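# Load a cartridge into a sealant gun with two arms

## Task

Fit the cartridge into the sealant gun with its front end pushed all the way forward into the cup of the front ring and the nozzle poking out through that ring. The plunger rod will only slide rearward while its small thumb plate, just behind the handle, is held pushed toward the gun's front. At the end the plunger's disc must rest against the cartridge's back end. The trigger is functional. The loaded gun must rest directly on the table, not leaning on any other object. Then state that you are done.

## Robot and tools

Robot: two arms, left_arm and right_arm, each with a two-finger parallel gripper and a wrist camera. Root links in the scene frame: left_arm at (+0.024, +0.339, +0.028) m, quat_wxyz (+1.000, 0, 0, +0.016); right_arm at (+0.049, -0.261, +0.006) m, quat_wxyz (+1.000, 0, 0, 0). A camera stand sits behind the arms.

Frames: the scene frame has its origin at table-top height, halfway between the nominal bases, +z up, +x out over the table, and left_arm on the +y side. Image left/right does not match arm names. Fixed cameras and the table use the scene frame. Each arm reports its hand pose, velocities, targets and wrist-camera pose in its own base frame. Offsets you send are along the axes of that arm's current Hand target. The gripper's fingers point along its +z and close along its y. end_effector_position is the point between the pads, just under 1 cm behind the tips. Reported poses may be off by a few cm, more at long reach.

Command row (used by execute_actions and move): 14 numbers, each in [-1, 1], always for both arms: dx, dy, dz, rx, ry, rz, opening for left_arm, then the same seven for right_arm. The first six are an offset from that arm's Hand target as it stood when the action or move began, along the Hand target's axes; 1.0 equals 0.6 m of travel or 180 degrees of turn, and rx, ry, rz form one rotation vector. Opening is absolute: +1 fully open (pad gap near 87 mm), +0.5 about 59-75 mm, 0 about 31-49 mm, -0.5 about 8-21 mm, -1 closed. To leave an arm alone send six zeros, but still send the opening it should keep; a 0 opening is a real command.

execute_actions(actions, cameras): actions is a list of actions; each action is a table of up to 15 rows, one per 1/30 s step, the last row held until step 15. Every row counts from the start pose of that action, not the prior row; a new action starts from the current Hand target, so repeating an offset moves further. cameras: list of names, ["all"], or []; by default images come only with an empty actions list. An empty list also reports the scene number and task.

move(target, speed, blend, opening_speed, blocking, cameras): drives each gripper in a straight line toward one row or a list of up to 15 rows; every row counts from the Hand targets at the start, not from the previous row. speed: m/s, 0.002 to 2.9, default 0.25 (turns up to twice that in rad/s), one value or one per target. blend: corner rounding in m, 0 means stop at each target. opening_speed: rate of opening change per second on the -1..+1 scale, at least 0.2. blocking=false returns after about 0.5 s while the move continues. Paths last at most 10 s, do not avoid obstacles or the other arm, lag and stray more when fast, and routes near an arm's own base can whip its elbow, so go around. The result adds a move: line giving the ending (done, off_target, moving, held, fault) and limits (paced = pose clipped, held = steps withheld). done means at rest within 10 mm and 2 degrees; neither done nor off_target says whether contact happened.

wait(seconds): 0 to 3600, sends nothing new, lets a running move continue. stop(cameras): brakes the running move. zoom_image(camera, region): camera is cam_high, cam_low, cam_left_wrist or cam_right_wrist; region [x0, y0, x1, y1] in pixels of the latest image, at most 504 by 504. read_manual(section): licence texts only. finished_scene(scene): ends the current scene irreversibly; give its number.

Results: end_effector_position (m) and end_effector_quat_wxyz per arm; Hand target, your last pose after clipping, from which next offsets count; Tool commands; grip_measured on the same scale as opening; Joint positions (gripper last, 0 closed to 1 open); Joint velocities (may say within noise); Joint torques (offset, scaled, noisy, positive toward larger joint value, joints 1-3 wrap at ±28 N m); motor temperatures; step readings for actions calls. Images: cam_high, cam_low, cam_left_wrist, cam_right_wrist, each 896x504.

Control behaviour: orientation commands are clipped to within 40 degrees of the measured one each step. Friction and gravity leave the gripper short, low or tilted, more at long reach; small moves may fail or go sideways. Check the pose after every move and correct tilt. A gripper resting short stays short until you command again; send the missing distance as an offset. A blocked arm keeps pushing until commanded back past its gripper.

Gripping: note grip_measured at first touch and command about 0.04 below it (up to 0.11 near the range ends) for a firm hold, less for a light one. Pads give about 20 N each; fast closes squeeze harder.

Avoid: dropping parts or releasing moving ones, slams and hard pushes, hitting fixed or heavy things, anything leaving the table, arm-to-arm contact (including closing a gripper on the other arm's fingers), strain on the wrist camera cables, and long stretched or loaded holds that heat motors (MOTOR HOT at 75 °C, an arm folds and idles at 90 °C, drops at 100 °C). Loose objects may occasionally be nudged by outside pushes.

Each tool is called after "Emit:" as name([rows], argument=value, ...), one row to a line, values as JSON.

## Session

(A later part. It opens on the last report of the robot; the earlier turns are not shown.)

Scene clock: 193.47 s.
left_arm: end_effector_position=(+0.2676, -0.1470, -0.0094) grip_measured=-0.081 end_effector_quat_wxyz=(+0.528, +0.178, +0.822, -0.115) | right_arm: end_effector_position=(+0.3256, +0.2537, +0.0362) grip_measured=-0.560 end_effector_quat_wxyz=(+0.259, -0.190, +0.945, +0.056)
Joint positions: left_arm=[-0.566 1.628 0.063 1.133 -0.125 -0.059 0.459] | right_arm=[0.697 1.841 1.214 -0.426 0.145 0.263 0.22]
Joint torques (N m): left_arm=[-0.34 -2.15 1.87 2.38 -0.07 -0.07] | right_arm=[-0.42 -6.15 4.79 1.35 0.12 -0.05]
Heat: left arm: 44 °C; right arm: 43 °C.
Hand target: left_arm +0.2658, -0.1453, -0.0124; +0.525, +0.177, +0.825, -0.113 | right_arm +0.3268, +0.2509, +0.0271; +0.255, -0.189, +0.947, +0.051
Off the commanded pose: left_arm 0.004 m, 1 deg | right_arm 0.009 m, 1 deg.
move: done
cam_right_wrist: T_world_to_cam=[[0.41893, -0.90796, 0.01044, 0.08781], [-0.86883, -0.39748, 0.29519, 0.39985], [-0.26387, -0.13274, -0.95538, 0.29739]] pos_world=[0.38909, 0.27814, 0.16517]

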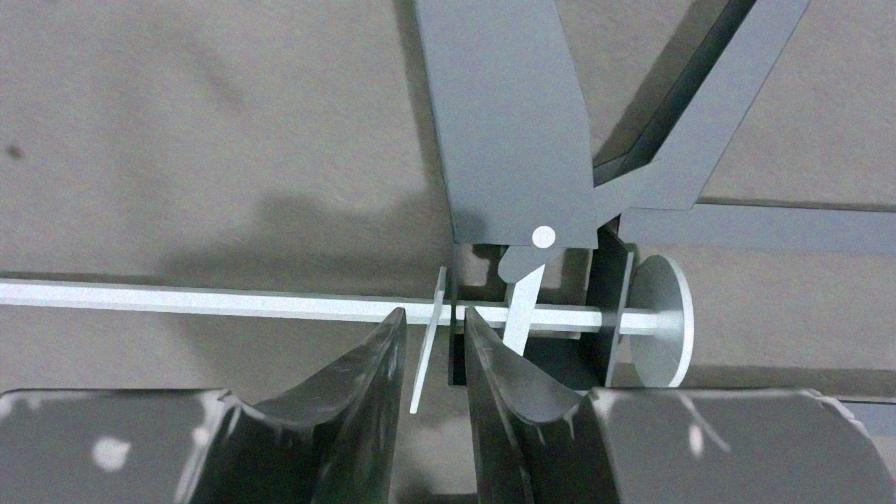

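Emit:
move([
  [0,0,0,0,0,0,-0.3,0.0033,0,0.0058,0,0,0,-0.56],
  [0,0,0,0,0,0,-0.3,0.0033,0,0.0058,0,0,0,-1],
], speed=0.04, opening_speed=0.3, cameras=["cam_right_wrist"])

Emit:
zoom_image(camera="cam_right_wrist", region=[340, 200, 620, 400])

Scene clock: 196.00 s.
left_arm: end_effector_position=(+0.2668, -0.1461, -0.0110) grip_measured=-0.081 end_effector_quat_wxyz=(+0.525, +0.179, +0.824, -0.113) | right_arm: end_effector_position=(+0.3267, +0.2545, +0.0358) grip_measured=-0.815 end_effector_quat_wxyz=(+0.262, -0.189, +0.945, +0.057)
Joint positions: left_arm=[-0.566 1.628 0.063 1.125 -0.127 -0.059 0.459] | right_arm=[0.697 1.841 1.21 -0.414 0.145 0.263 0.092]
Joint torques (N m): left_arm=[-0.38 -2.17 1.88 2.46 -0.04 -0.06] | right_arm=[-0.43 -5.67 4.41 1.4 0.11 -0.04]
Heat: left arm: 45 °C; right arm: 43 °C.
Hand target: left_arm +0.2659, -0.1453, -0.0124; +0.525, +0.177, +0.825, -0.112 | right_arm +0.3269, +0.2510, +0.0232; +0.255, -0.189, +0.947, +0.051
Off the commanded pose: left_arm 0.002 m, 0 deg | right_arm 0.013 m, 1 deg.
move: off_target (right_arm); target 2's new opening was sent with right_arm's hand 0.013 m and 1 deg from that target
cam_right_wrist: T_world_to_cam=[[0.41847, -0.90818, 0.00918, 0.08823], [-0.87077, -0.39832, 0.28828, 0.40229], [-0.25815, -0.12863, -0.9575, 0.29446]] pos_world=[0.3894, 0.27824, 0.16517]

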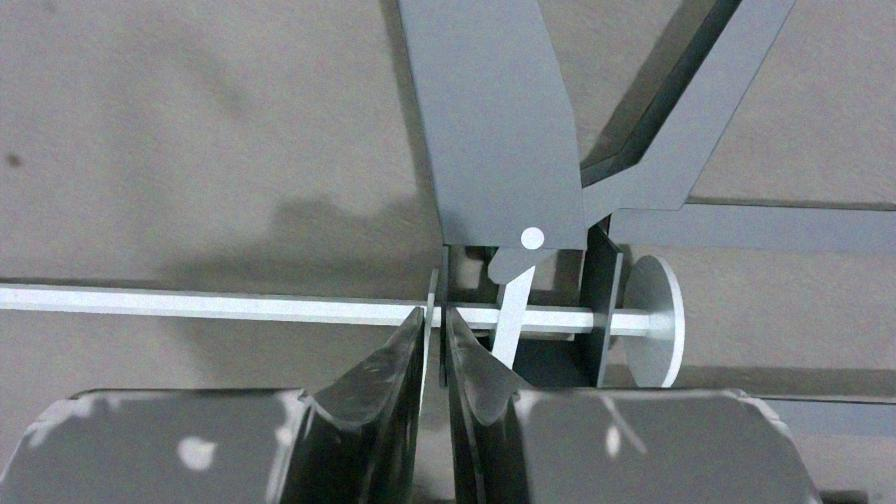

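Scaled by 1.800 from the camera's image (finer frame: 1280x720).

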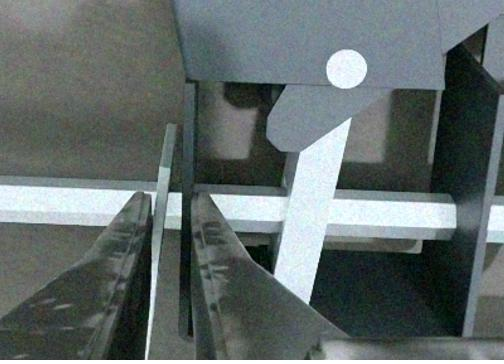

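Emit:
move(target=[0.0087,0.0222,-0.0185,0,0,0,-0.5,0,0,0,0,0,0,-1], speed=0.04, cameras=["cam_right_wrist","cam_left_wrist"])

Scene clock: 197.47 s.
left_arm: end_effector_position=(+0.2631, -0.1338, -0.0114) grip_measured=-0.081 end_effector_quat_wxyz=(+0.527, +0.177, +0.823, -0.117) | right_arm: end_effector_position=(+0.3240, +0.2626, +0.0362) grip_measured=-0.843 end_effector_quat_wxyz=(+0.259, -0.190, +0.944, +0.077)
Joint positions: left_arm=[-0.505 1.621 0.021 1.169 -0.067 -0.038 0.459] | right_arm=[0.7 1.842 1.21 -0.402 0.109 0.272 0.079]
Joint torques (N m): left_arm=[1.11 -4.01 0.8 2.23 0.03 0.05] | right_arm=[-0.65 -5.81 4.46 1.28 0.48 -0.15]
Heat: left arm: 45 °C; right arm: 42 °C.
Hand target: left_arm +0.2601, -0.1281, -0.0125; +0.525, +0.177, +0.825, -0.112 | right_arm +0.3268, +0.2510, +0.0232; +0.255, -0.189, +0.947, +0.051
Off the commanded pose: left_arm 0.006 m, 1 deg | right_arm 0.018 m, 3 deg.
move: done
cam_left_wrist: T_world_to_cam=[[-0.41558, -0.90956, 0.00079, -0.01329], [-0.87031, 0.3974, -0.29091, 0.30493], [0.26429, -0.12158, -0.95675, 0.04443]] pos_world=[0.24812, -0.12786, 0.13123]
cam_right_wrist: T_world_to_cam=[[0.43031, -0.90222, -0.02889, 0.09278], [-0.86149, -0.42002, 0.28534, 0.40587], [-0.26957, -0.09789, -0.95799, 0.29097]] pos_world=[0.38817, 0.28266, 0.16562]
Images, in order (width x height): cam_left_wrist 896x504, cam_right_wrist 896x504.

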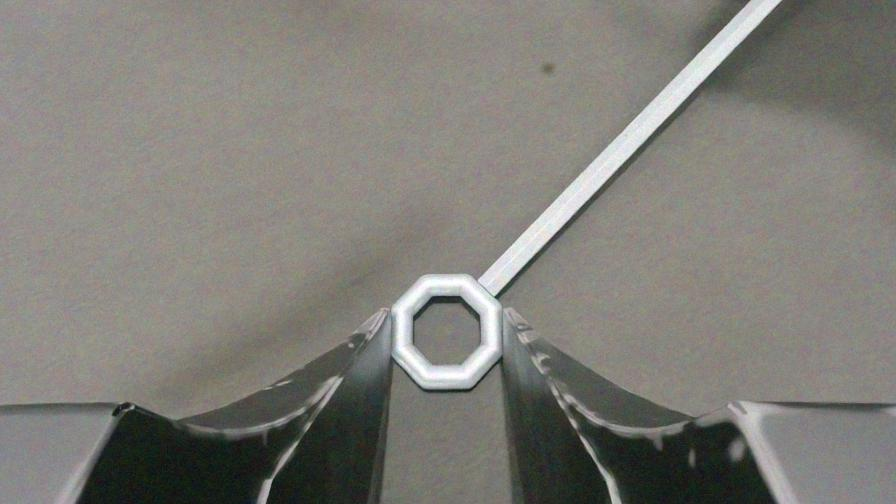

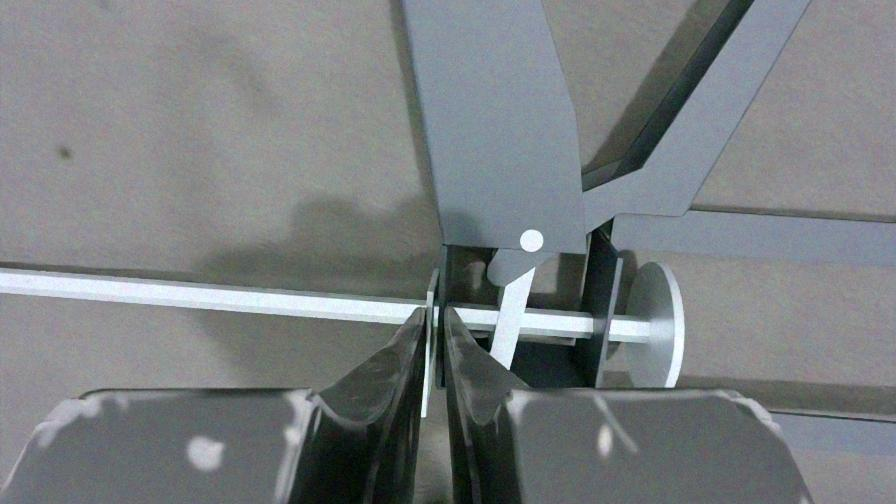

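Emit:
move(target=[0.0087,0.0222,-0.0185,0,0,0,-0.5,0,0,0,0,0,0,-1], speed=0.04, cameras=["cam_right_wrist"])

Scene clock: 198.63 s.
left_arm: end_effector_position=(+0.2663, -0.1248, -0.0072) grip_measured=-0.081 end_effector_quat_wxyz=(+0.531, +0.184, +0.817, -0.125) | right_arm: end_effector_position=(+0.3228, +0.2685, +0.0372) grip_measured=-0.853 end_effector_quat_wxyz=(+0.258, -0.188, +0.943, +0.091)
Joint positions: left_arm=[-0.422 1.592 0.01 1.166 0.028 0.003 0.459] | right_arm=[0.703 1.842 1.21 -0.39 0.088 0.284 0.073]
Joint torques (N m): left_arm=[1.58 -3.96 0.92 1.86 -0.04 0.02] | right_arm=[-0.85 -5.89 4.52 1.16 0.71 -0.32]
Heat: left arm: 45 °C; right arm: 42 °C.
Hand target: left_arm +0.2543, -0.1109, -0.0125; +0.525, +0.177, +0.825, -0.112 | right_arm +0.3269, +0.2510, +0.0233; +0.255, -0.189, +0.947, +0.051
Off the commanded pose: left_arm 0.019 m, 2 deg | right_arm 0.023 m, 5 deg.
joint sent to its limit (left arm) — joint 3 (elbow), lower limit, where the elbow is as bent as it goes. The joint targets are off in position, not in orientation.
move: off_target (left_arm)
cam_right_wrist: T_world_to_cam=[[0.43271, -0.8998, -0.05584, 0.09813], [-0.85847, -0.43016, 0.27925, 0.40902], [-0.27529, -0.0729, -0.95859, 0.28729]] pos_world=[0.38776, 0.28518, 0.16665]

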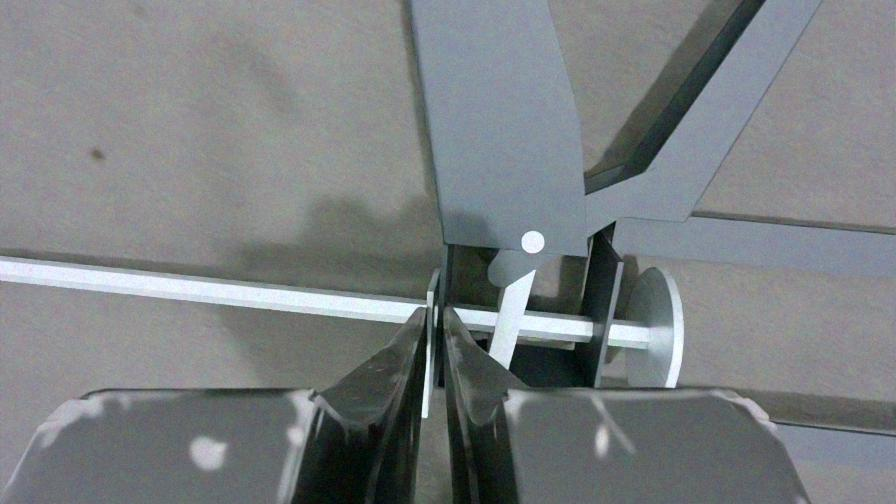

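Emit:
move(target=[0,0,0,0,0,0,-0.5,0,-0.04,0,0,0,0,-1], speed=0.04, cameras=["cam_right_wrist"])

Scene clock: 200.00 s.
left_arm: end_effector_position=(+0.2664, -0.1246, -0.0066) grip_measured=-0.081 end_effector_quat_wxyz=(+0.532, +0.184, +0.817, -0.125) | right_arm: end_effector_position=(+0.3252, +0.2674, +0.0365) grip_measured=-0.856 end_effector_quat_wxyz=(+0.251, -0.194, +0.941, +0.117)
Joint positions: left_arm=[-0.421 1.585 0.01 1.16 0.029 0.004 0.46] | right_arm=[0.67 1.84 1.198 -0.368 0.017 0.259 0.072]
Joint torques (N m): left_arm=[1.55 -3.93 0.92 1.82 -0.06 0.02] | right_arm=[-3.47 -7.5 3.21 1.06 1.07 -0.65]
Heat: left arm: 44 °C; right arm: 42 °C.
Hand target: left_arm +0.2543, -0.1108, -0.0126; +0.525, +0.177, +0.825, -0.112 | right_arm +0.3361, +0.2288, +0.0233; +0.255, -0.189, +0.947, +0.051
Off the commanded pose: left_arm 0.019 m, 2 deg | right_arm 0.042 m, 8 deg.
joint sent to its limit (left arm) — joint 3 (elbow), lower limit, where the elbow is as bent as it goes. The joint targets are off in position, not in orientation.
move: off_target (right_arm)
cam_right_wrist: T_world_to_cam=[[0.45442, -0.88471, -0.10392, 0.08683], [-0.84089, -0.46453, 0.27769, 0.41431], [-0.29395, -0.03881, -0.95503, 0.28401]] pos_world=[0.39242, 0.2803, 0.16522]

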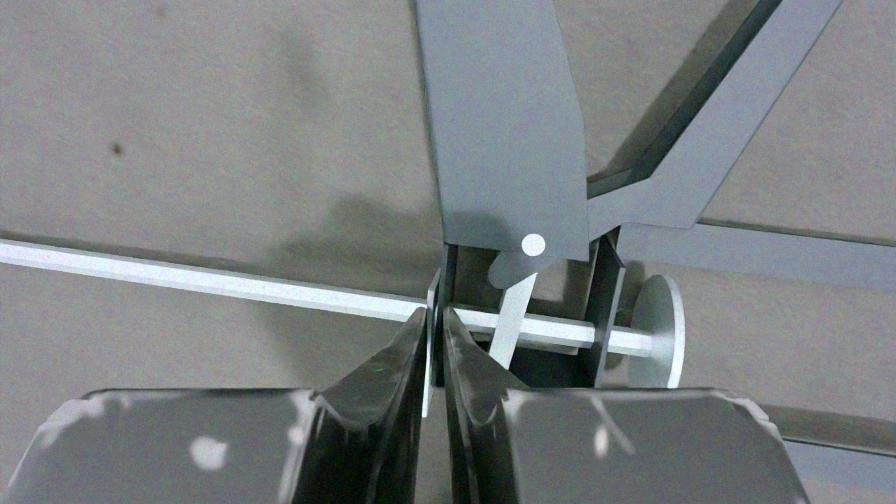

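Emit:
move(target=[0,0,0,0,0,0,-0.5,0,-0.04,0,0,0,0,-1], speed=0.04, cameras=["cam_right_wrist"])

Scene clock: 201.73 s.
left_arm: end_effector_position=(+0.2661, -0.1293, -0.0031) grip_measured=-0.077 end_effector_quat_wxyz=(+0.535, +0.188, +0.812, -0.137) | right_arm: end_effector_position=(+0.3291, +0.2611, +0.0375) grip_measured=-0.851 end_effector_quat_wxyz=(+0.246, -0.200, +0.937, +0.147)
Joint positions: left_arm=[-0.421 1.58 0.01 1.169 0.053 -0.001 0.461] | right_arm=[0.62 1.828 1.176 -0.343 -0.071 0.219 0.075]
Joint torques (N m): left_arm=[1.55 -3.17 0.99 1.78 -0.26 0.06] | right_arm=[-4.78 -7.99 3.22 0.86 1.57 -0.86]
Heat: left arm: 44 °C; right arm: 42 °C.
Hand target: left_arm +0.2543, -0.1109, -0.0125; +0.525, +0.176, +0.825, -0.112 | right_arm +0.3453, +0.2066, +0.0232; +0.255, -0.189, +0.947, +0.051
Off the commanded pose: left_arm 0.024 m, 4 deg | right_arm 0.059 m, 11 deg.
joint sent to its limit (left arm) — joint 3 (elbow), lower limit, where the elbow is as bent as it goes. The joint targets are off in position, not in orientation.
move: off_target (right_arm)
cam_right_wrist: T_world_to_cam=[[0.47827, -0.86386, -0.15809, 0.0682], [-0.82134, -0.50372, 0.26771, 0.4185], [-0.3109, 0.0018, -0.95044, 0.28065]] pos_world=[0.39837, 0.26921, 0.16549]

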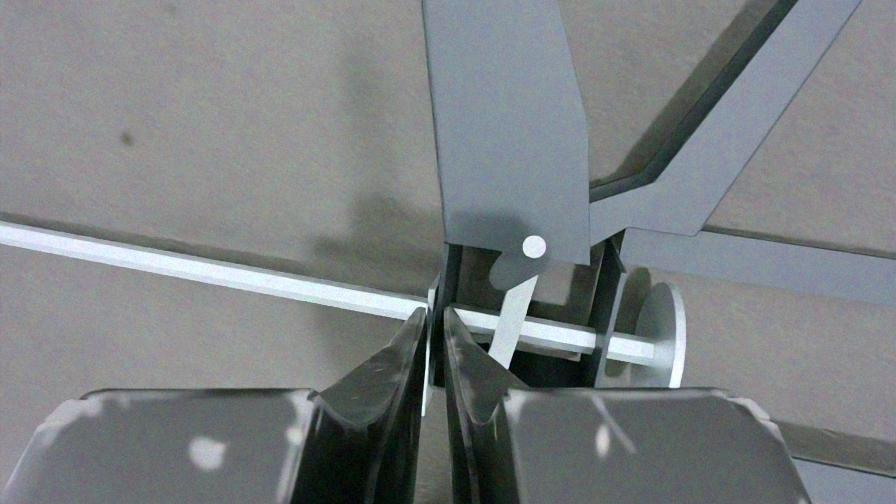

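Emit:
move(target=[-0.019,-0.02,0.0248,0,0.08,0,-0.5,-0.0226,0.0942,-0.0192,0,0,0,-1], speed=0.05, cameras=["cam_right_wrist","cam_left_wrist"])

Scene clock: 206.63 s.
left_arm: end_effector_position=(+0.2628, -0.1334, -0.0118) grip_measured=-0.078 end_effector_quat_wxyz=(+0.416, +0.202, +0.880, -0.103) | right_arm: end_effector_position=(+0.3225, +0.2607, +0.0368) grip_measured=-0.847 end_effector_quat_wxyz=(+0.248, -0.189, +0.948, +0.063)
Joint positions: left_arm=[-0.468 1.366 0.249 0.433 0 -0.017 0.461] | right_arm=[0.706 1.857 1.245 -0.456 0.128 0.28 0.076]
Joint torques (N m): left_arm=[-0.35 -3.75 5.08 1.7 -0.28 -0.13] | right_arm=[0.29 -6.69 8.06 1.04 0.38 -0.07]
Heat: left arm: 44 °C; right arm: 42 °C.
Hand target: left_arm +0.2661, -0.1294, -0.0085; +0.417, +0.189, +0.884, -0.089 | right_arm +0.3291, +0.2611, +0.0399; +0.255, -0.189, +0.947, +0.051
Off the commanded pose: left_arm 0.006 m, 2 deg | right_arm 0.007 m, 2 deg.
move: done
cam_left_wrist: T_world_to_cam=[[-0.44225, -0.89686, 0.00786, -0.00428], [-0.89627, 0.4416, -0.04123, 0.3201], [0.03351, -0.02528, -0.99912, 0.1172]] pos_world=[0.28108, -0.14223, 0.13033]
cam_right_wrist: T_world_to_cam=[[0.42073, -0.90715, -0.00797, 0.09529], [-0.8604, -0.4018, 0.31346, 0.39736], [-0.28756, -0.12502, -0.94957, 0.30349]] pos_world=[0.38907, 0.28404, 0.16439]
Images, in order (width x height): cam_left_wrist 896x504, cam_right_wrist 896x504.

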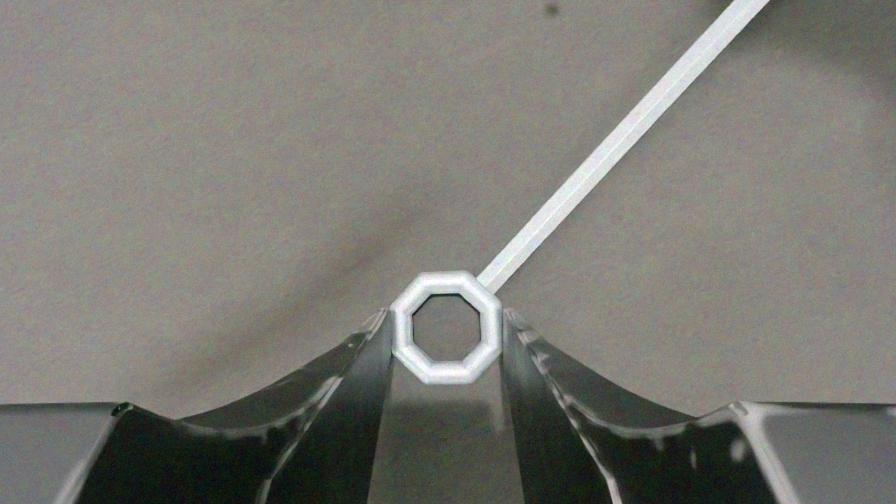

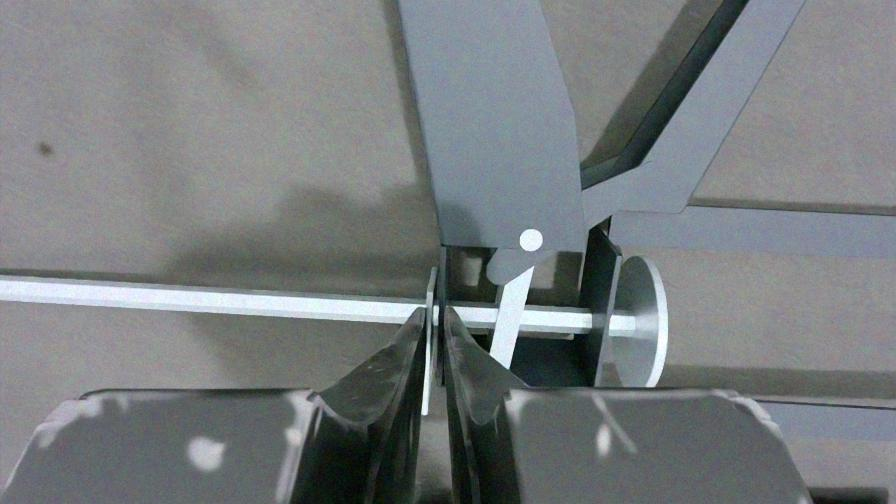

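Emit:
move(target=[0.0142,0.0247,-0.0173,0,0,0,-0.5,0,-0.02,0,0,0,0,-1], speed=0.04, cameras=["cam_right_wrist"])

Scene clock: 207.93 s.
left_arm: end_effector_position=(+0.2646, -0.1245, -0.0030) grip_measured=-0.078 end_effector_quat_wxyz=(+0.429, +0.200, +0.874, -0.110) | right_arm: end_effector_position=(+0.3231, +0.2663, +0.0381) grip_measured=-0.846 end_effector_quat_wxyz=(+0.247, -0.190, +0.947, +0.082)
Joint positions: left_arm=[-0.41 1.301 0.231 0.415 0.052 0.014 0.461] | right_arm=[0.7 1.857 1.245 -0.439 0.092 0.28 0.077]
Joint torques (N m): left_arm=[1.84 -3.84 3.11 1.64 -0.2 0.03] | right_arm=[-1.87 -7.77 6.64 0.98 0.6 -0.4]
Heat: left arm: 43 °C; right arm: 42 °C.
Hand target: left_arm +0.2600, -0.1103, -0.0084; +0.418, +0.189, +0.884, -0.089 | right_arm +0.3336, +0.2501, +0.0399; +0.255, -0.189, +0.947, +0.051
Off the commanded pose: left_arm 0.016 m, 3 deg | right_arm 0.020 m, 4 deg.
move: off_target (left_arm, right_arm)
cam_right_wrist: T_world_to_cam=[[0.43119, -0.90123, -0.04315, 0.09652], [-0.8531, -0.4228, 0.30572, 0.4033], [-0.29377, -0.09501, -0.95114, 0.2996]] pos_world=[0.39045, 0.28597, 0.16584]

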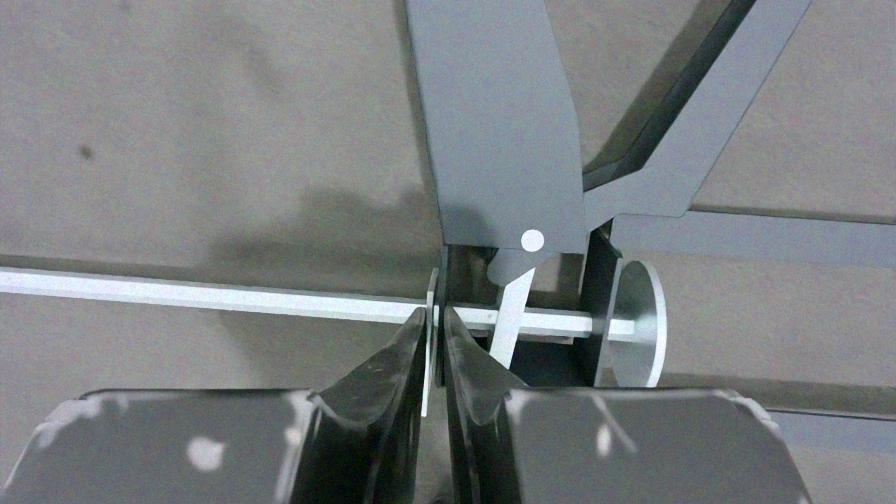

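Emit:
move(target=[0.0123,0,0.0102,0,0,0,-0.5,0,0,0,0,0,0,-1], speed=0.04, cameras=["cam_right_wrist","cam_left_wrist"])

Scene clock: 209.70 s.
left_arm: end_effector_position=(+0.2633, -0.1240, -0.0075) grip_measured=-0.078 end_effector_quat_wxyz=(+0.431, +0.200, +0.873, -0.111) | right_arm: end_effector_position=(+0.3227, +0.2667, +0.0380) grip_measured=-0.846 end_effector_quat_wxyz=(+0.246, -0.190, +0.947, +0.083)
Joint positions: left_arm=[-0.41 1.323 0.211 0.462 0.053 0.014 0.461] | right_arm=[0.7 1.857 1.245 -0.439 0.089 0.28 0.077]
Joint torques (N m): left_arm=[1.8 -1.46 2.85 1.94 -0.2 0.03] | right_arm=[-1.89 -7.77 6.64 0.96 0.62 -0.39]
Heat: left arm: 43 °C; right arm: 42 °C.
Hand target: left_arm +0.2600, -0.1104, -0.0181; +0.418, +0.189, +0.884, -0.089 | right_arm +0.3336, +0.2501, +0.0399; +0.255, -0.189, +0.947, +0.051
Off the commanded pose: left_arm 0.018 m, 3 deg | right_arm 0.020 m, 4 deg.
move: off_target (left_arm)
cam_left_wrist: T_world_to_cam=[[-0.44583, -0.89498, 0.0156, 0.00557], [-0.89298, 0.44349, -0.07686, 0.31572], [0.06187, -0.0482, -0.99692, 0.1114]] pos_world=[0.27752, -0.12966, 0.13524]
cam_right_wrist: T_world_to_cam=[[0.43246, -0.9005, -0.04565, 0.09658], [-0.85197, -0.42468, 0.30625, 0.40329], [-0.29516, -0.09355, -0.95086, 0.29956]] pos_world=[0.39025, 0.28626, 0.16574]
Images, in order (width x height): cam_left_wrist 896x504, cam_right_wrist 896x504.

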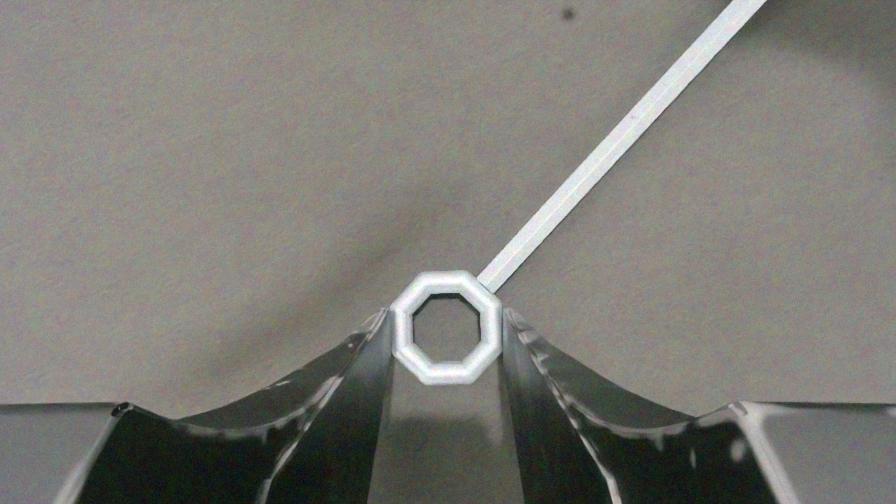

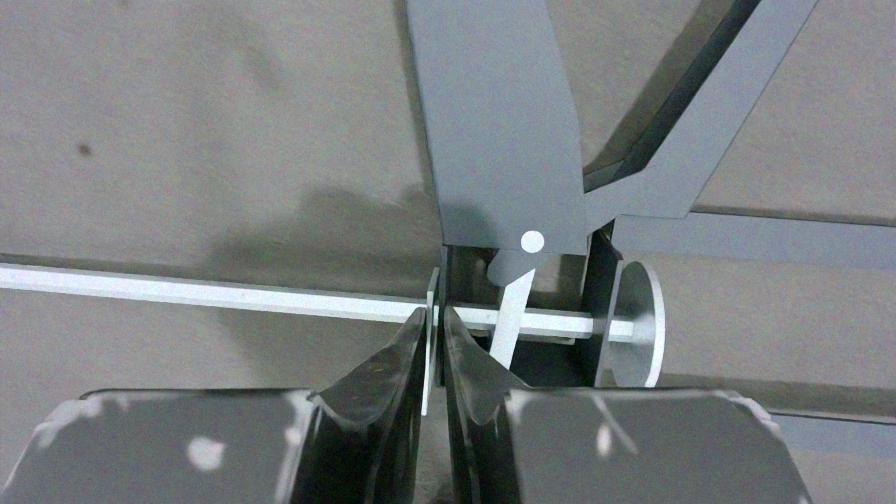

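Emit:
move(target=[0.0174,0.0123,0.0002,0,0,0,-0.5,0,0,0,0,0,0,-1], speed=0.04, cameras=["cam_right_wrist"])

Scene clock: 210.80 s.
left_arm: end_effector_position=(+0.2619, -0.1169, -0.0134) grip_measured=-0.078 end_effector_quat_wxyz=(+0.435, +0.199, +0.870, -0.116) | right_arm: end_effector_position=(+0.3225, +0.2669, +0.0380) grip_measured=-0.848 end_effector_quat_wxyz=(+0.246, -0.191, +0.947, +0.084)
Joint positions: left_arm=[-0.365 1.345 0.175 0.529 0.097 0.036 0.461] | right_arm=[0.7 1.857 1.245 -0.439 0.087 0.279 0.076]
Joint torques (N m): left_arm=[1.84 -1.29 2.67 1.88 -0.27 0.1] | right_arm=[-1.87 -7.79 6.61 0.97 0.65 -0.38]
Heat: left arm: 43 °C; right arm: 42 °C.
Hand target: left_arm +0.2570, -0.1009, -0.0262; +0.418, +0.189, +0.884, -0.089 | right_arm +0.3336, +0.2501, +0.0399; +0.255, -0.189, +0.947, +0.051
Off the commanded pose: left_arm 0.021 m, 4 deg | right_arm 0.020 m, 4 deg.
move: off_target (left_arm)
cam_right_wrist: T_world_to_cam=[[0.43386, -0.89976, -0.04691, 0.09625], [-0.85102, -0.42634, 0.30659, 0.40337], [-0.29586, -0.0931, -0.95068, 0.29957]] pos_world=[0.39014, 0.28647, 0.16564]

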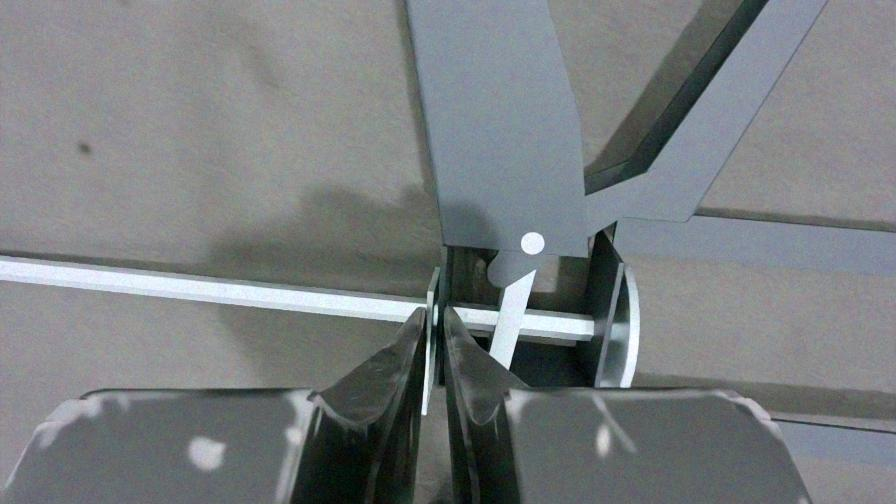

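Emit:
move(target=[0.0057,0.0099,-0.0069,0,0,0,-0.5,0,0,0,0,0,0,-1], speed=0.04, cameras=["cam_right_wrist"])

Emit:
zoom_image(camera="cam_right_wrist", region=[400, 200, 700, 400])

Scene clock: 211.63 s.
left_arm: end_effector_position=(+0.2626, -0.1121, -0.0137) grip_measured=-0.078 end_effector_quat_wxyz=(+0.438, +0.202, +0.868, -0.120) | right_arm: end_effector_position=(+0.3225, +0.2669, +0.0380) grip_measured=-0.850 end_effector_quat_wxyz=(+0.246, -0.191, +0.947, +0.084)
Joint positions: left_arm=[-0.33 1.345 0.163 0.548 0.135 0.06 0.461] | right_arm=[0.7 1.857 1.245 -0.439 0.087 0.279 0.075]
Joint torques (N m): left_arm=[1.98 -2.73 2.29 1.61 -0.33 0.09] | right_arm=[-1.87 -7.8 6.63 0.96 0.64 -0.38]
Heat: left arm: 43 °C; right arm: 43 °C.
Hand target: left_arm +0.2546, -0.0933, -0.0262; +0.418, +0.189, +0.884, -0.089 | right_arm +0.3336, +0.2501, +0.0399; +0.255, -0.189, +0.947, +0.051
Off the commanded pose: left_arm 0.024 m, 5 deg | right_arm 0.020 m, 4 deg.
move: off_target (left_arm)
cam_right_wrist: T_world_to_cam=[[0.43386, -0.89976, -0.04691, 0.09625], [-0.85102, -0.42634, 0.30659, 0.40337], [-0.29586, -0.0931, -0.95068, 0.29957]] pos_world=[0.39014, 0.28647, 0.16564]

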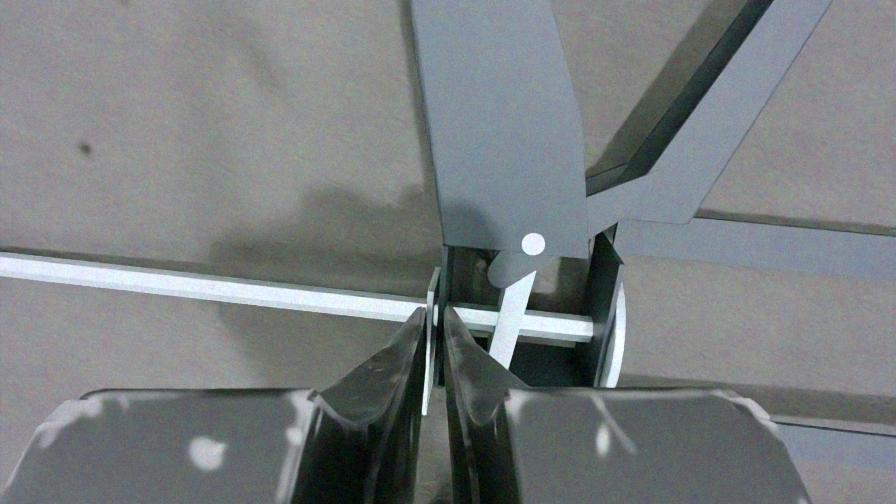

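Scaled by 1.680 from the camera's image (finer frame: 1280x720).

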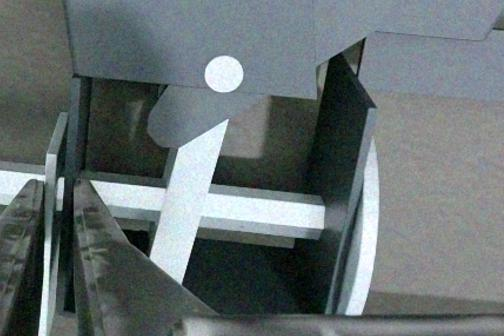

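Emit:
move([
  [-0.024,-0.018,0.0075,0,0,0,-0.5,0.0055,0.033,-0.0032,0,0,0,-1],
  [-0.024,-0.018,0.0075,0,0,0,-0.5,0.0055,0.033,-0.0032,0,0,0,-0.56],
  [-0.024,-0.018,0.0075,0,0,0,-0.5,-0.078,0.033,-0.1475,0,0,0,-0.5],
], speed=[0.04,0.05,0.12], opening_speed=0.4, cameras=["cam_right_wrist","cam_left_wrist"])

Scene clock: 216.57 s.
left_arm: end_effector_position=(+0.2623, -0.1175, -0.0134) grip_measured=-0.078 end_effector_quat_wxyz=(+0.430, +0.206, +0.872, -0.112) | right_arm: end_effector_position=(+0.3202, +0.2644, +0.1235) grip_measured=-0.500 end_effector_quat_wxyz=(+0.236, -0.188, +0.952, +0.045)
Joint positions: left_arm=[-0.373 1.344 0.189 0.502 0.089 0.046 0.461] | right_arm=[0.727 1.829 1.572 -0.852 0.158 0.3 0.25]
Joint torques (N m): left_arm=[-0.17 -2.62 4.6 1.58 -0.39 -0.15] | right_arm=[0.5 -9.81 7.72 1.04 0.2 -0.06]
Heat: left arm: 43 °C; right arm: 43 °C.
Hand target: left_arm +0.2617, -0.1084, -0.0179; +0.418, +0.189, +0.884, -0.089 | right_arm +0.3225, +0.2668, +0.1400; +0.255, -0.189, +0.947, +0.051
Off the commanded pose: left_arm 0.010 m, 4 deg | right_arm 0.017 m, 2 deg.
move: off_target (left_arm, right_arm); target 3's new opening was sent with right_arm's hand 0.017 m and 2 deg from that target
cam_left_wrist: T_world_to_cam=[[-0.4558, -0.89, 0.0122, 0.01422], [-0.88795, 0.45371, -0.07541, 0.31126], [0.06158, -0.04521, -0.99708, 0.10635]] pos_world=[0.27632, -0.12376, 0.12934]
cam_right_wrist: T_world_to_cam=[[0.41121, -0.91134, 0.01913, 0.10111], [-0.85894, -0.38037, 0.34285, 0.36], [-0.30518, -0.15742, -0.9392, 0.39855]] pos_world=[0.38927, 0.29182, 0.24896]
Images, in order (width x height): cam_left_wrist 896x504, cam_right_wrist 896x504.

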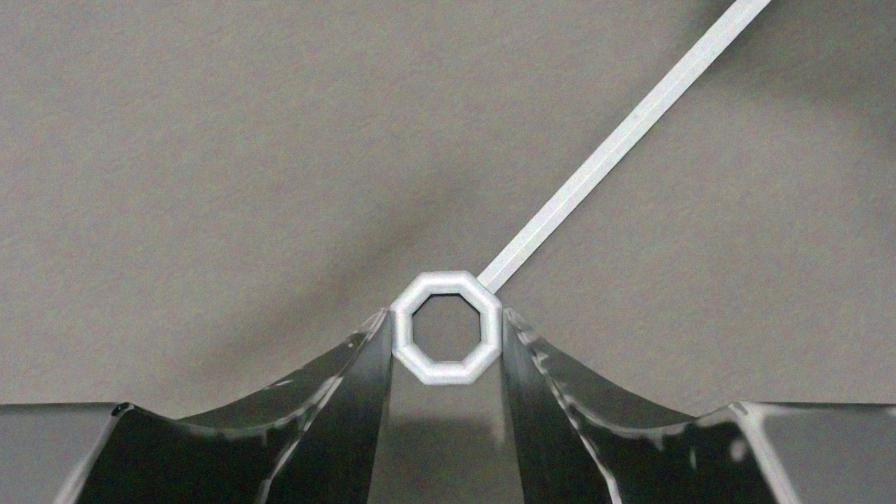

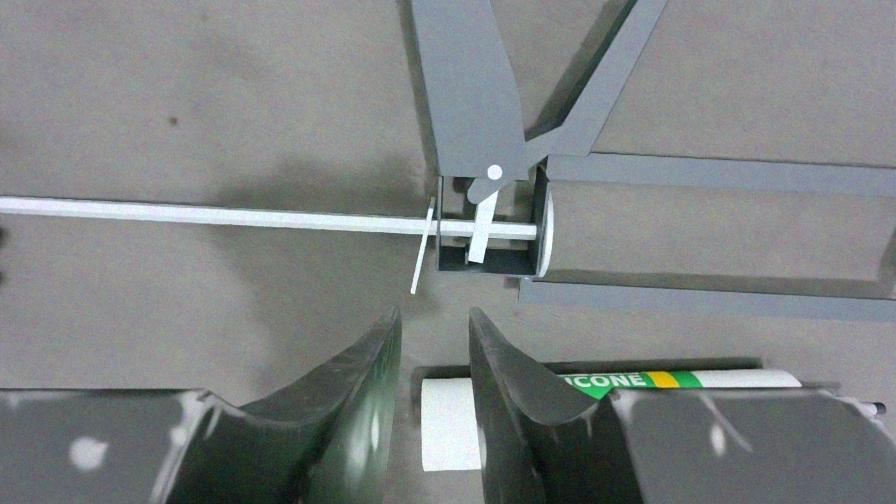

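Emit:
move(target=[0,0,0,0,0,0,-0.5,0.172,-0.2047,-0.1572,0,-0.111,0,1], speed=0.25, cameras=["cam_right_wrist","cam_low"])

Emit:
zoom_image(camera="cam_low", region=[400, 200, 520, 380])

Scene clock: 218.63 s.
left_arm: end_effector_position=(+0.2623, -0.1175, -0.0134) grip_measured=-0.078 end_effector_quat_wxyz=(+0.430, +0.206, +0.872, -0.112) | right_arm: end_effector_position=(+0.2432, +0.1007, +0.1738) grip_measured=+0.999 end_effector_quat_wxyz=(+0.417, -0.174, +0.888, +0.082)
Joint positions: left_arm=[-0.373 1.344 0.189 0.502 0.089 0.046 0.461] | right_arm=[0.396 0.873 0.83 -0.649 0.006 0.005 1]
Joint torques (N m): left_arm=[-0.16 -2.61 4.64 1.57 -0.39 -0.16] | right_arm=[-0.36 -0.68 5.26 1.73 -0.09 -0.08]
Heat: left arm: 43 °C; right arm: 43 °C.
Hand target: left_arm +0.2617, -0.1084, -0.0179; +0.418, +0.189, +0.884, -0.089 | right_arm +0.2436, +0.1009, +0.1699; +0.415, -0.177, +0.888, +0.083
Off the commanded pose: left_arm 0.010 m, 4 deg | right_arm 0.004 m, 0 deg.
move: done
cam_right_wrist: T_world_to_cam=[[0.40191, -0.91524, 0.02825, -0.01626], [-0.91428, -0.40281, -0.04288, 0.29717], [0.05063, -0.00859, -0.99868, 0.3053]] pos_world=[0.26277, 0.10744, 0.3181]
Images, in order (width x height): cam_low 896x504, cam_right_wrist 896x504.

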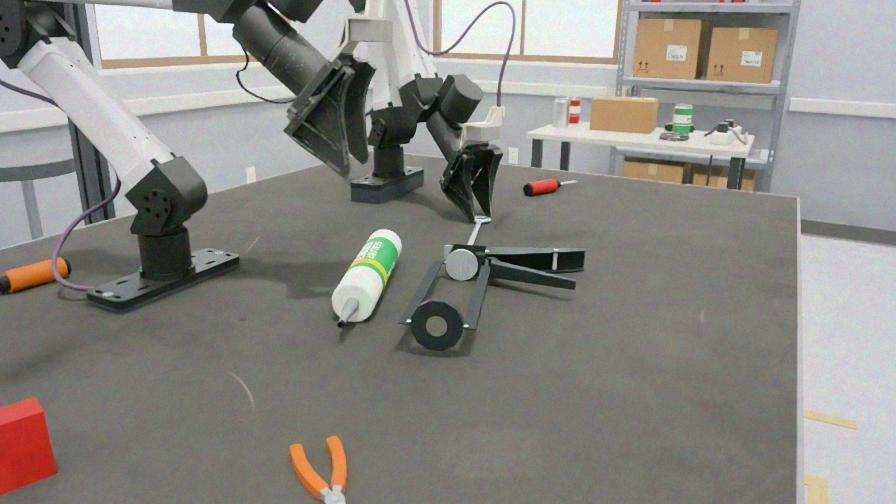

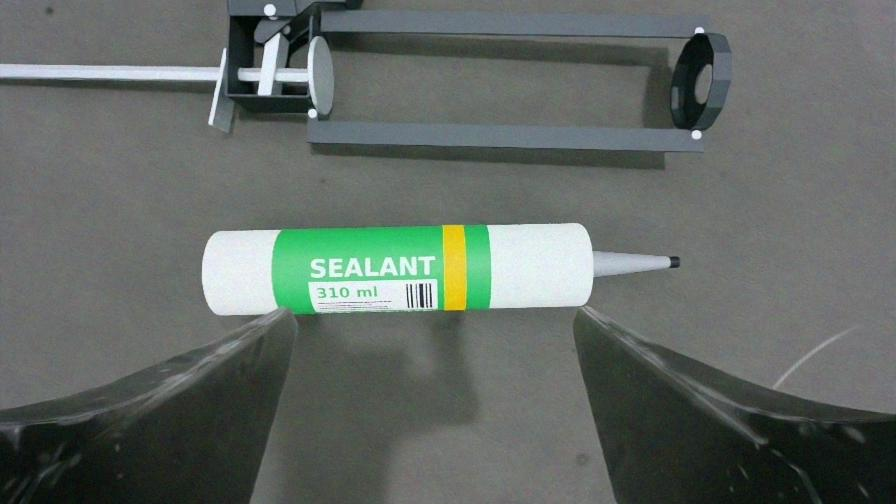

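Scaled by 2.800 from the camera's image (finer frame: 1280x720).

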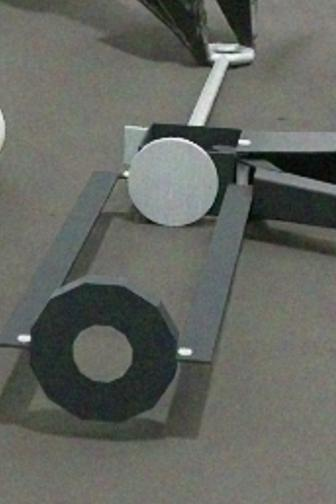

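Emit:
move(target=[0,0,0,0,0,0,-0.5,0.075,0.0245,0.0922,-0.2197,0.216,-0.4703,1], speed=0.25, cameras=["cam_right_wrist"])

Scene clock: 226.00 s.
left_arm: end_effector_position=(+0.2623, -0.1175, -0.0134) grip_measured=-0.078 end_effector_quat_wxyz=(+0.430, +0.206, +0.872, -0.112) | right_arm: end_effector_position=(+0.2475, +0.1171, +0.0980) grip_measured=+0.999 end_effector_quat_wxyz=(-0.002, +0.833, -0.554, -0.001)
Joint positions: left_arm=[-0.373 1.344 0.189 0.502 0.089 0.046 0.461] | right_arm=[0.589 1.599 1.241 -1.209 -0.004 -1.379 1]
Joint torques (N m): left_arm=[-0.14 -2.56 4.67 1.57 -0.38 -0.15] | right_arm=[0.5 -4.05 7.02 0.19 -0.04 -0.11]
Heat: left arm: 42 °C; right arm: 43 °C.
Hand target: left_arm +0.2617, -0.1084, -0.0179; +0.418, +0.189, +0.884, -0.089 | right_arm +0.2504, +0.1197, +0.0998; +0.000, +0.837, -0.547, +0.000
Off the commanded pose: left_arm 0.010 m, 4 deg | right_arm 0.004 m, 1 deg.
move: done
cam_right_wrist: T_world_to_cam=[[0.90655, 0.42209, 0.0011, -0.2797], [0.28374, -0.61134, 0.73875, -0.04434], [0.31249, -0.66941, -0.67398, 0.21027]] pos_world=[0.20043, 0.23171, 0.17478]

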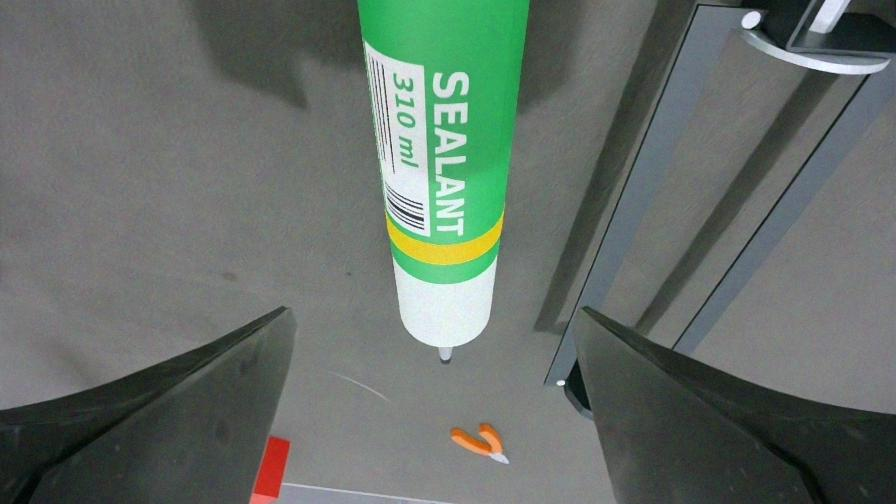

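Emit:
move([
  [0,0,0,0,0,0,-0.5,0,0,0.137,0,0,0,0.65],
  [0,0,0,0,0,0,-0.5,0,0,0.137,0,0,0,-0.25],
], speed=0.12, opening_speed=0.6, cameras=["cam_right_wrist"])

Scene clock: 233.77 s.
left_arm: end_effector_position=(+0.2623, -0.1175, -0.0134) grip_measured=-0.078 end_effector_quat_wxyz=(+0.430, +0.206, +0.872, -0.112) | right_arm: end_effector_position=(+0.2520, +0.1198, +0.0231) grip_measured=-0.011 end_effector_quat_wxyz=(-0.007, +0.833, -0.553, +0.001)
Joint positions: left_arm=[-0.373 1.344 0.189 0.502 0.089 0.046 0.461] | right_arm=[0.589 1.686 1.026 -0.897 -0.003 -1.381 0.495]
Joint torques (N m): left_arm=[-0.18 -2.58 4.63 1.57 -0.4 -0.15] | right_arm=[0.51 -4.44 4.11 0.39 -0.05 -0.1]
Heat: left arm: 42 °C; right arm: 43 °C.
Hand target: left_arm +0.2617, -0.1084, -0.0179; +0.418, +0.189, +0.884, -0.089 | right_arm +0.2504, +0.1197, +0.0176; +0.000, +0.837, -0.547, +0.000
Off the commanded pose: left_arm 0.010 m, 4 deg | right_arm 0.006 m, 1 deg.
move: done
cam_right_wrist: T_world_to_cam=[[0.90555, 0.42411, 0.0107, -0.28508], [0.27879, -0.61391, 0.7385, 0.01294], [0.31977, -0.66577, -0.67416, 0.15794]] pos_world=[0.20404, 0.23401, 0.09997]

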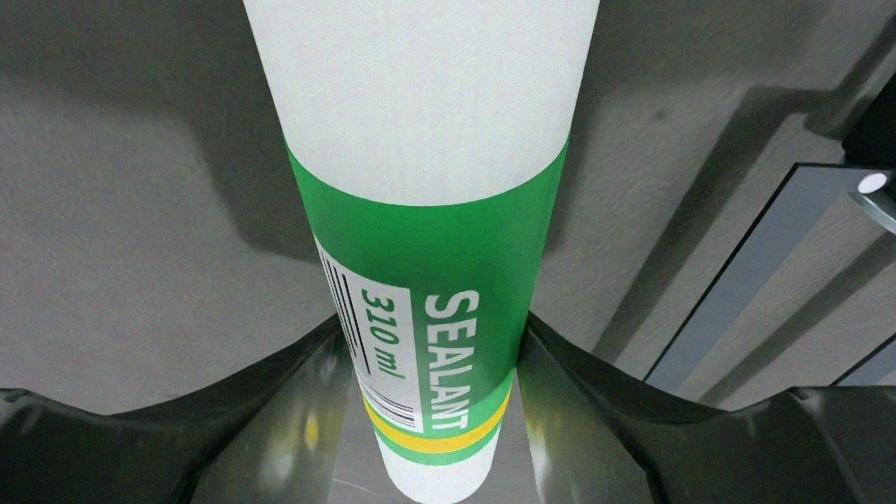

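Emit:
move([
  [0,0,0,0,0,0,-0.5,0,0,-0.2333,0,0,0,-0.25],
  [0,0,0,0,0,0,-0.5,-0.0185,-0.2035,-0.2373,0.0019,-0.0833,0.0148,-0.25],
  [0,0,0,0,0,0,-0.5,-0.0185,-0.2035,-0.1173,0.0019,-0.0833,0.0148,-0.25],
], speed=[0.15,0.2,0.12], blend=[0.03,0.02,0], cameras=["cam_low","cam_high"])

Emit:
zoom_image(camera="cam_low", region=[400, 170, 540, 380])

Emit:
zoom_image(camera="cam_high", region=[260, 230, 440, 340])

Scene clock: 238.00 s.
left_arm: end_effector_position=(+0.2623, -0.1175, -0.0134) grip_measured=-0.078 end_effector_quat_wxyz=(+0.430, +0.206, +0.872, -0.112) | right_arm: end_effector_position=(+0.3572, +0.1762, +0.0823) grip_measured=-0.011 end_effector_quat_wxyz=(-0.060, +0.815, -0.566, -0.105)
Joint positions: left_arm=[-0.373 1.344 0.189 0.502 0.089 0.046 0.461] | right_arm=[0.453 2.084 1.817 -1.301 -0.243 -1.474 0.495]
Joint torques (N m): left_arm=[-0.16 -2.56 4.68 1.58 -0.39 -0.15] | right_arm=[-0.12 -10.37 5 0.32 -0.41 -0.11]
Heat: left arm: 42 °C; right arm: 43 °C.
Hand target: left_arm +0.2617, -0.1084, -0.0179; +0.418, +0.189, +0.884, -0.089 | right_arm +0.3579, +0.1788, +0.0879; -0.074, +0.817, -0.562, -0.107
Off the commanded pose: left_arm 0.010 m, 4 deg | right_arm 0.006 m, 2 deg.
move: done
Images, in order (width x height): cam_high 896x504, cam_low 896x504.

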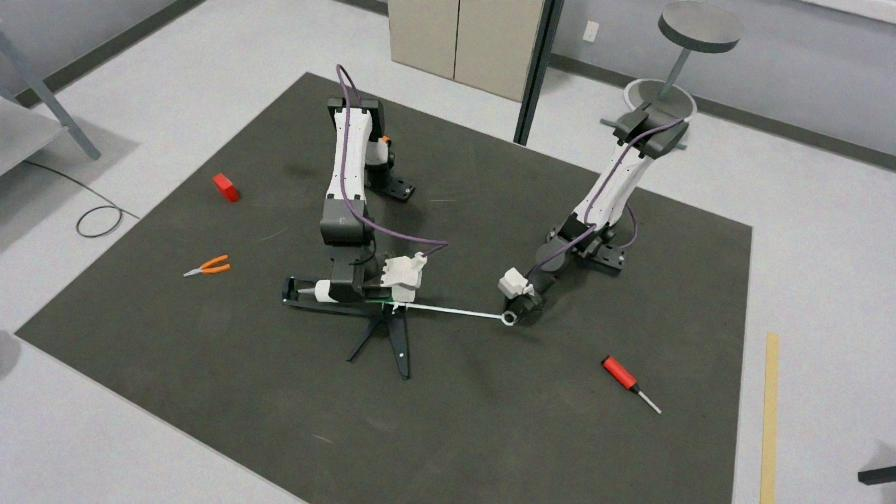

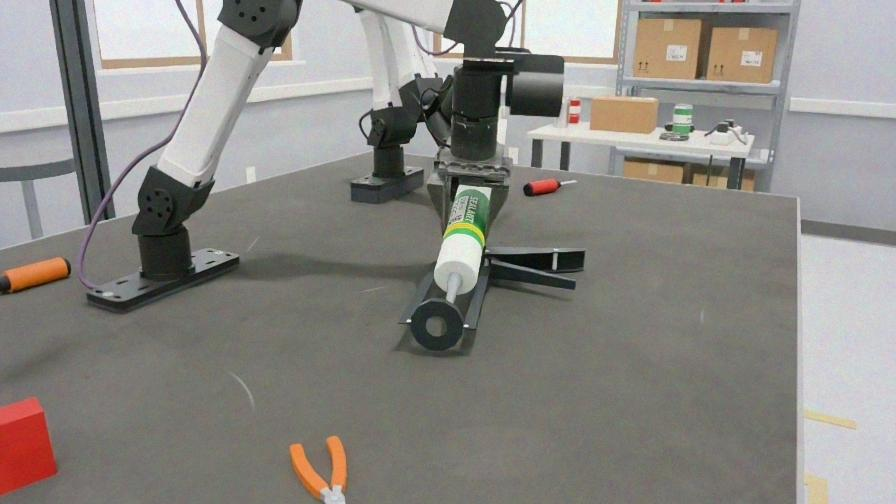

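Scaled by 2.400 from the camera's image (finer frame: 1280x720).

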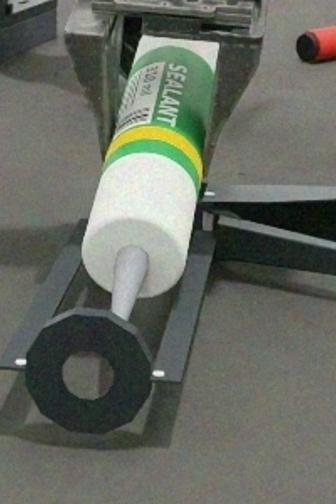

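Scaled by 2.800 from the camera's image (finer frame: 1280x720).

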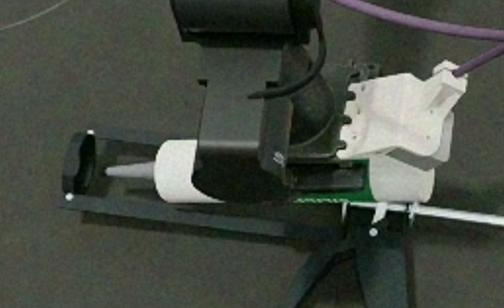

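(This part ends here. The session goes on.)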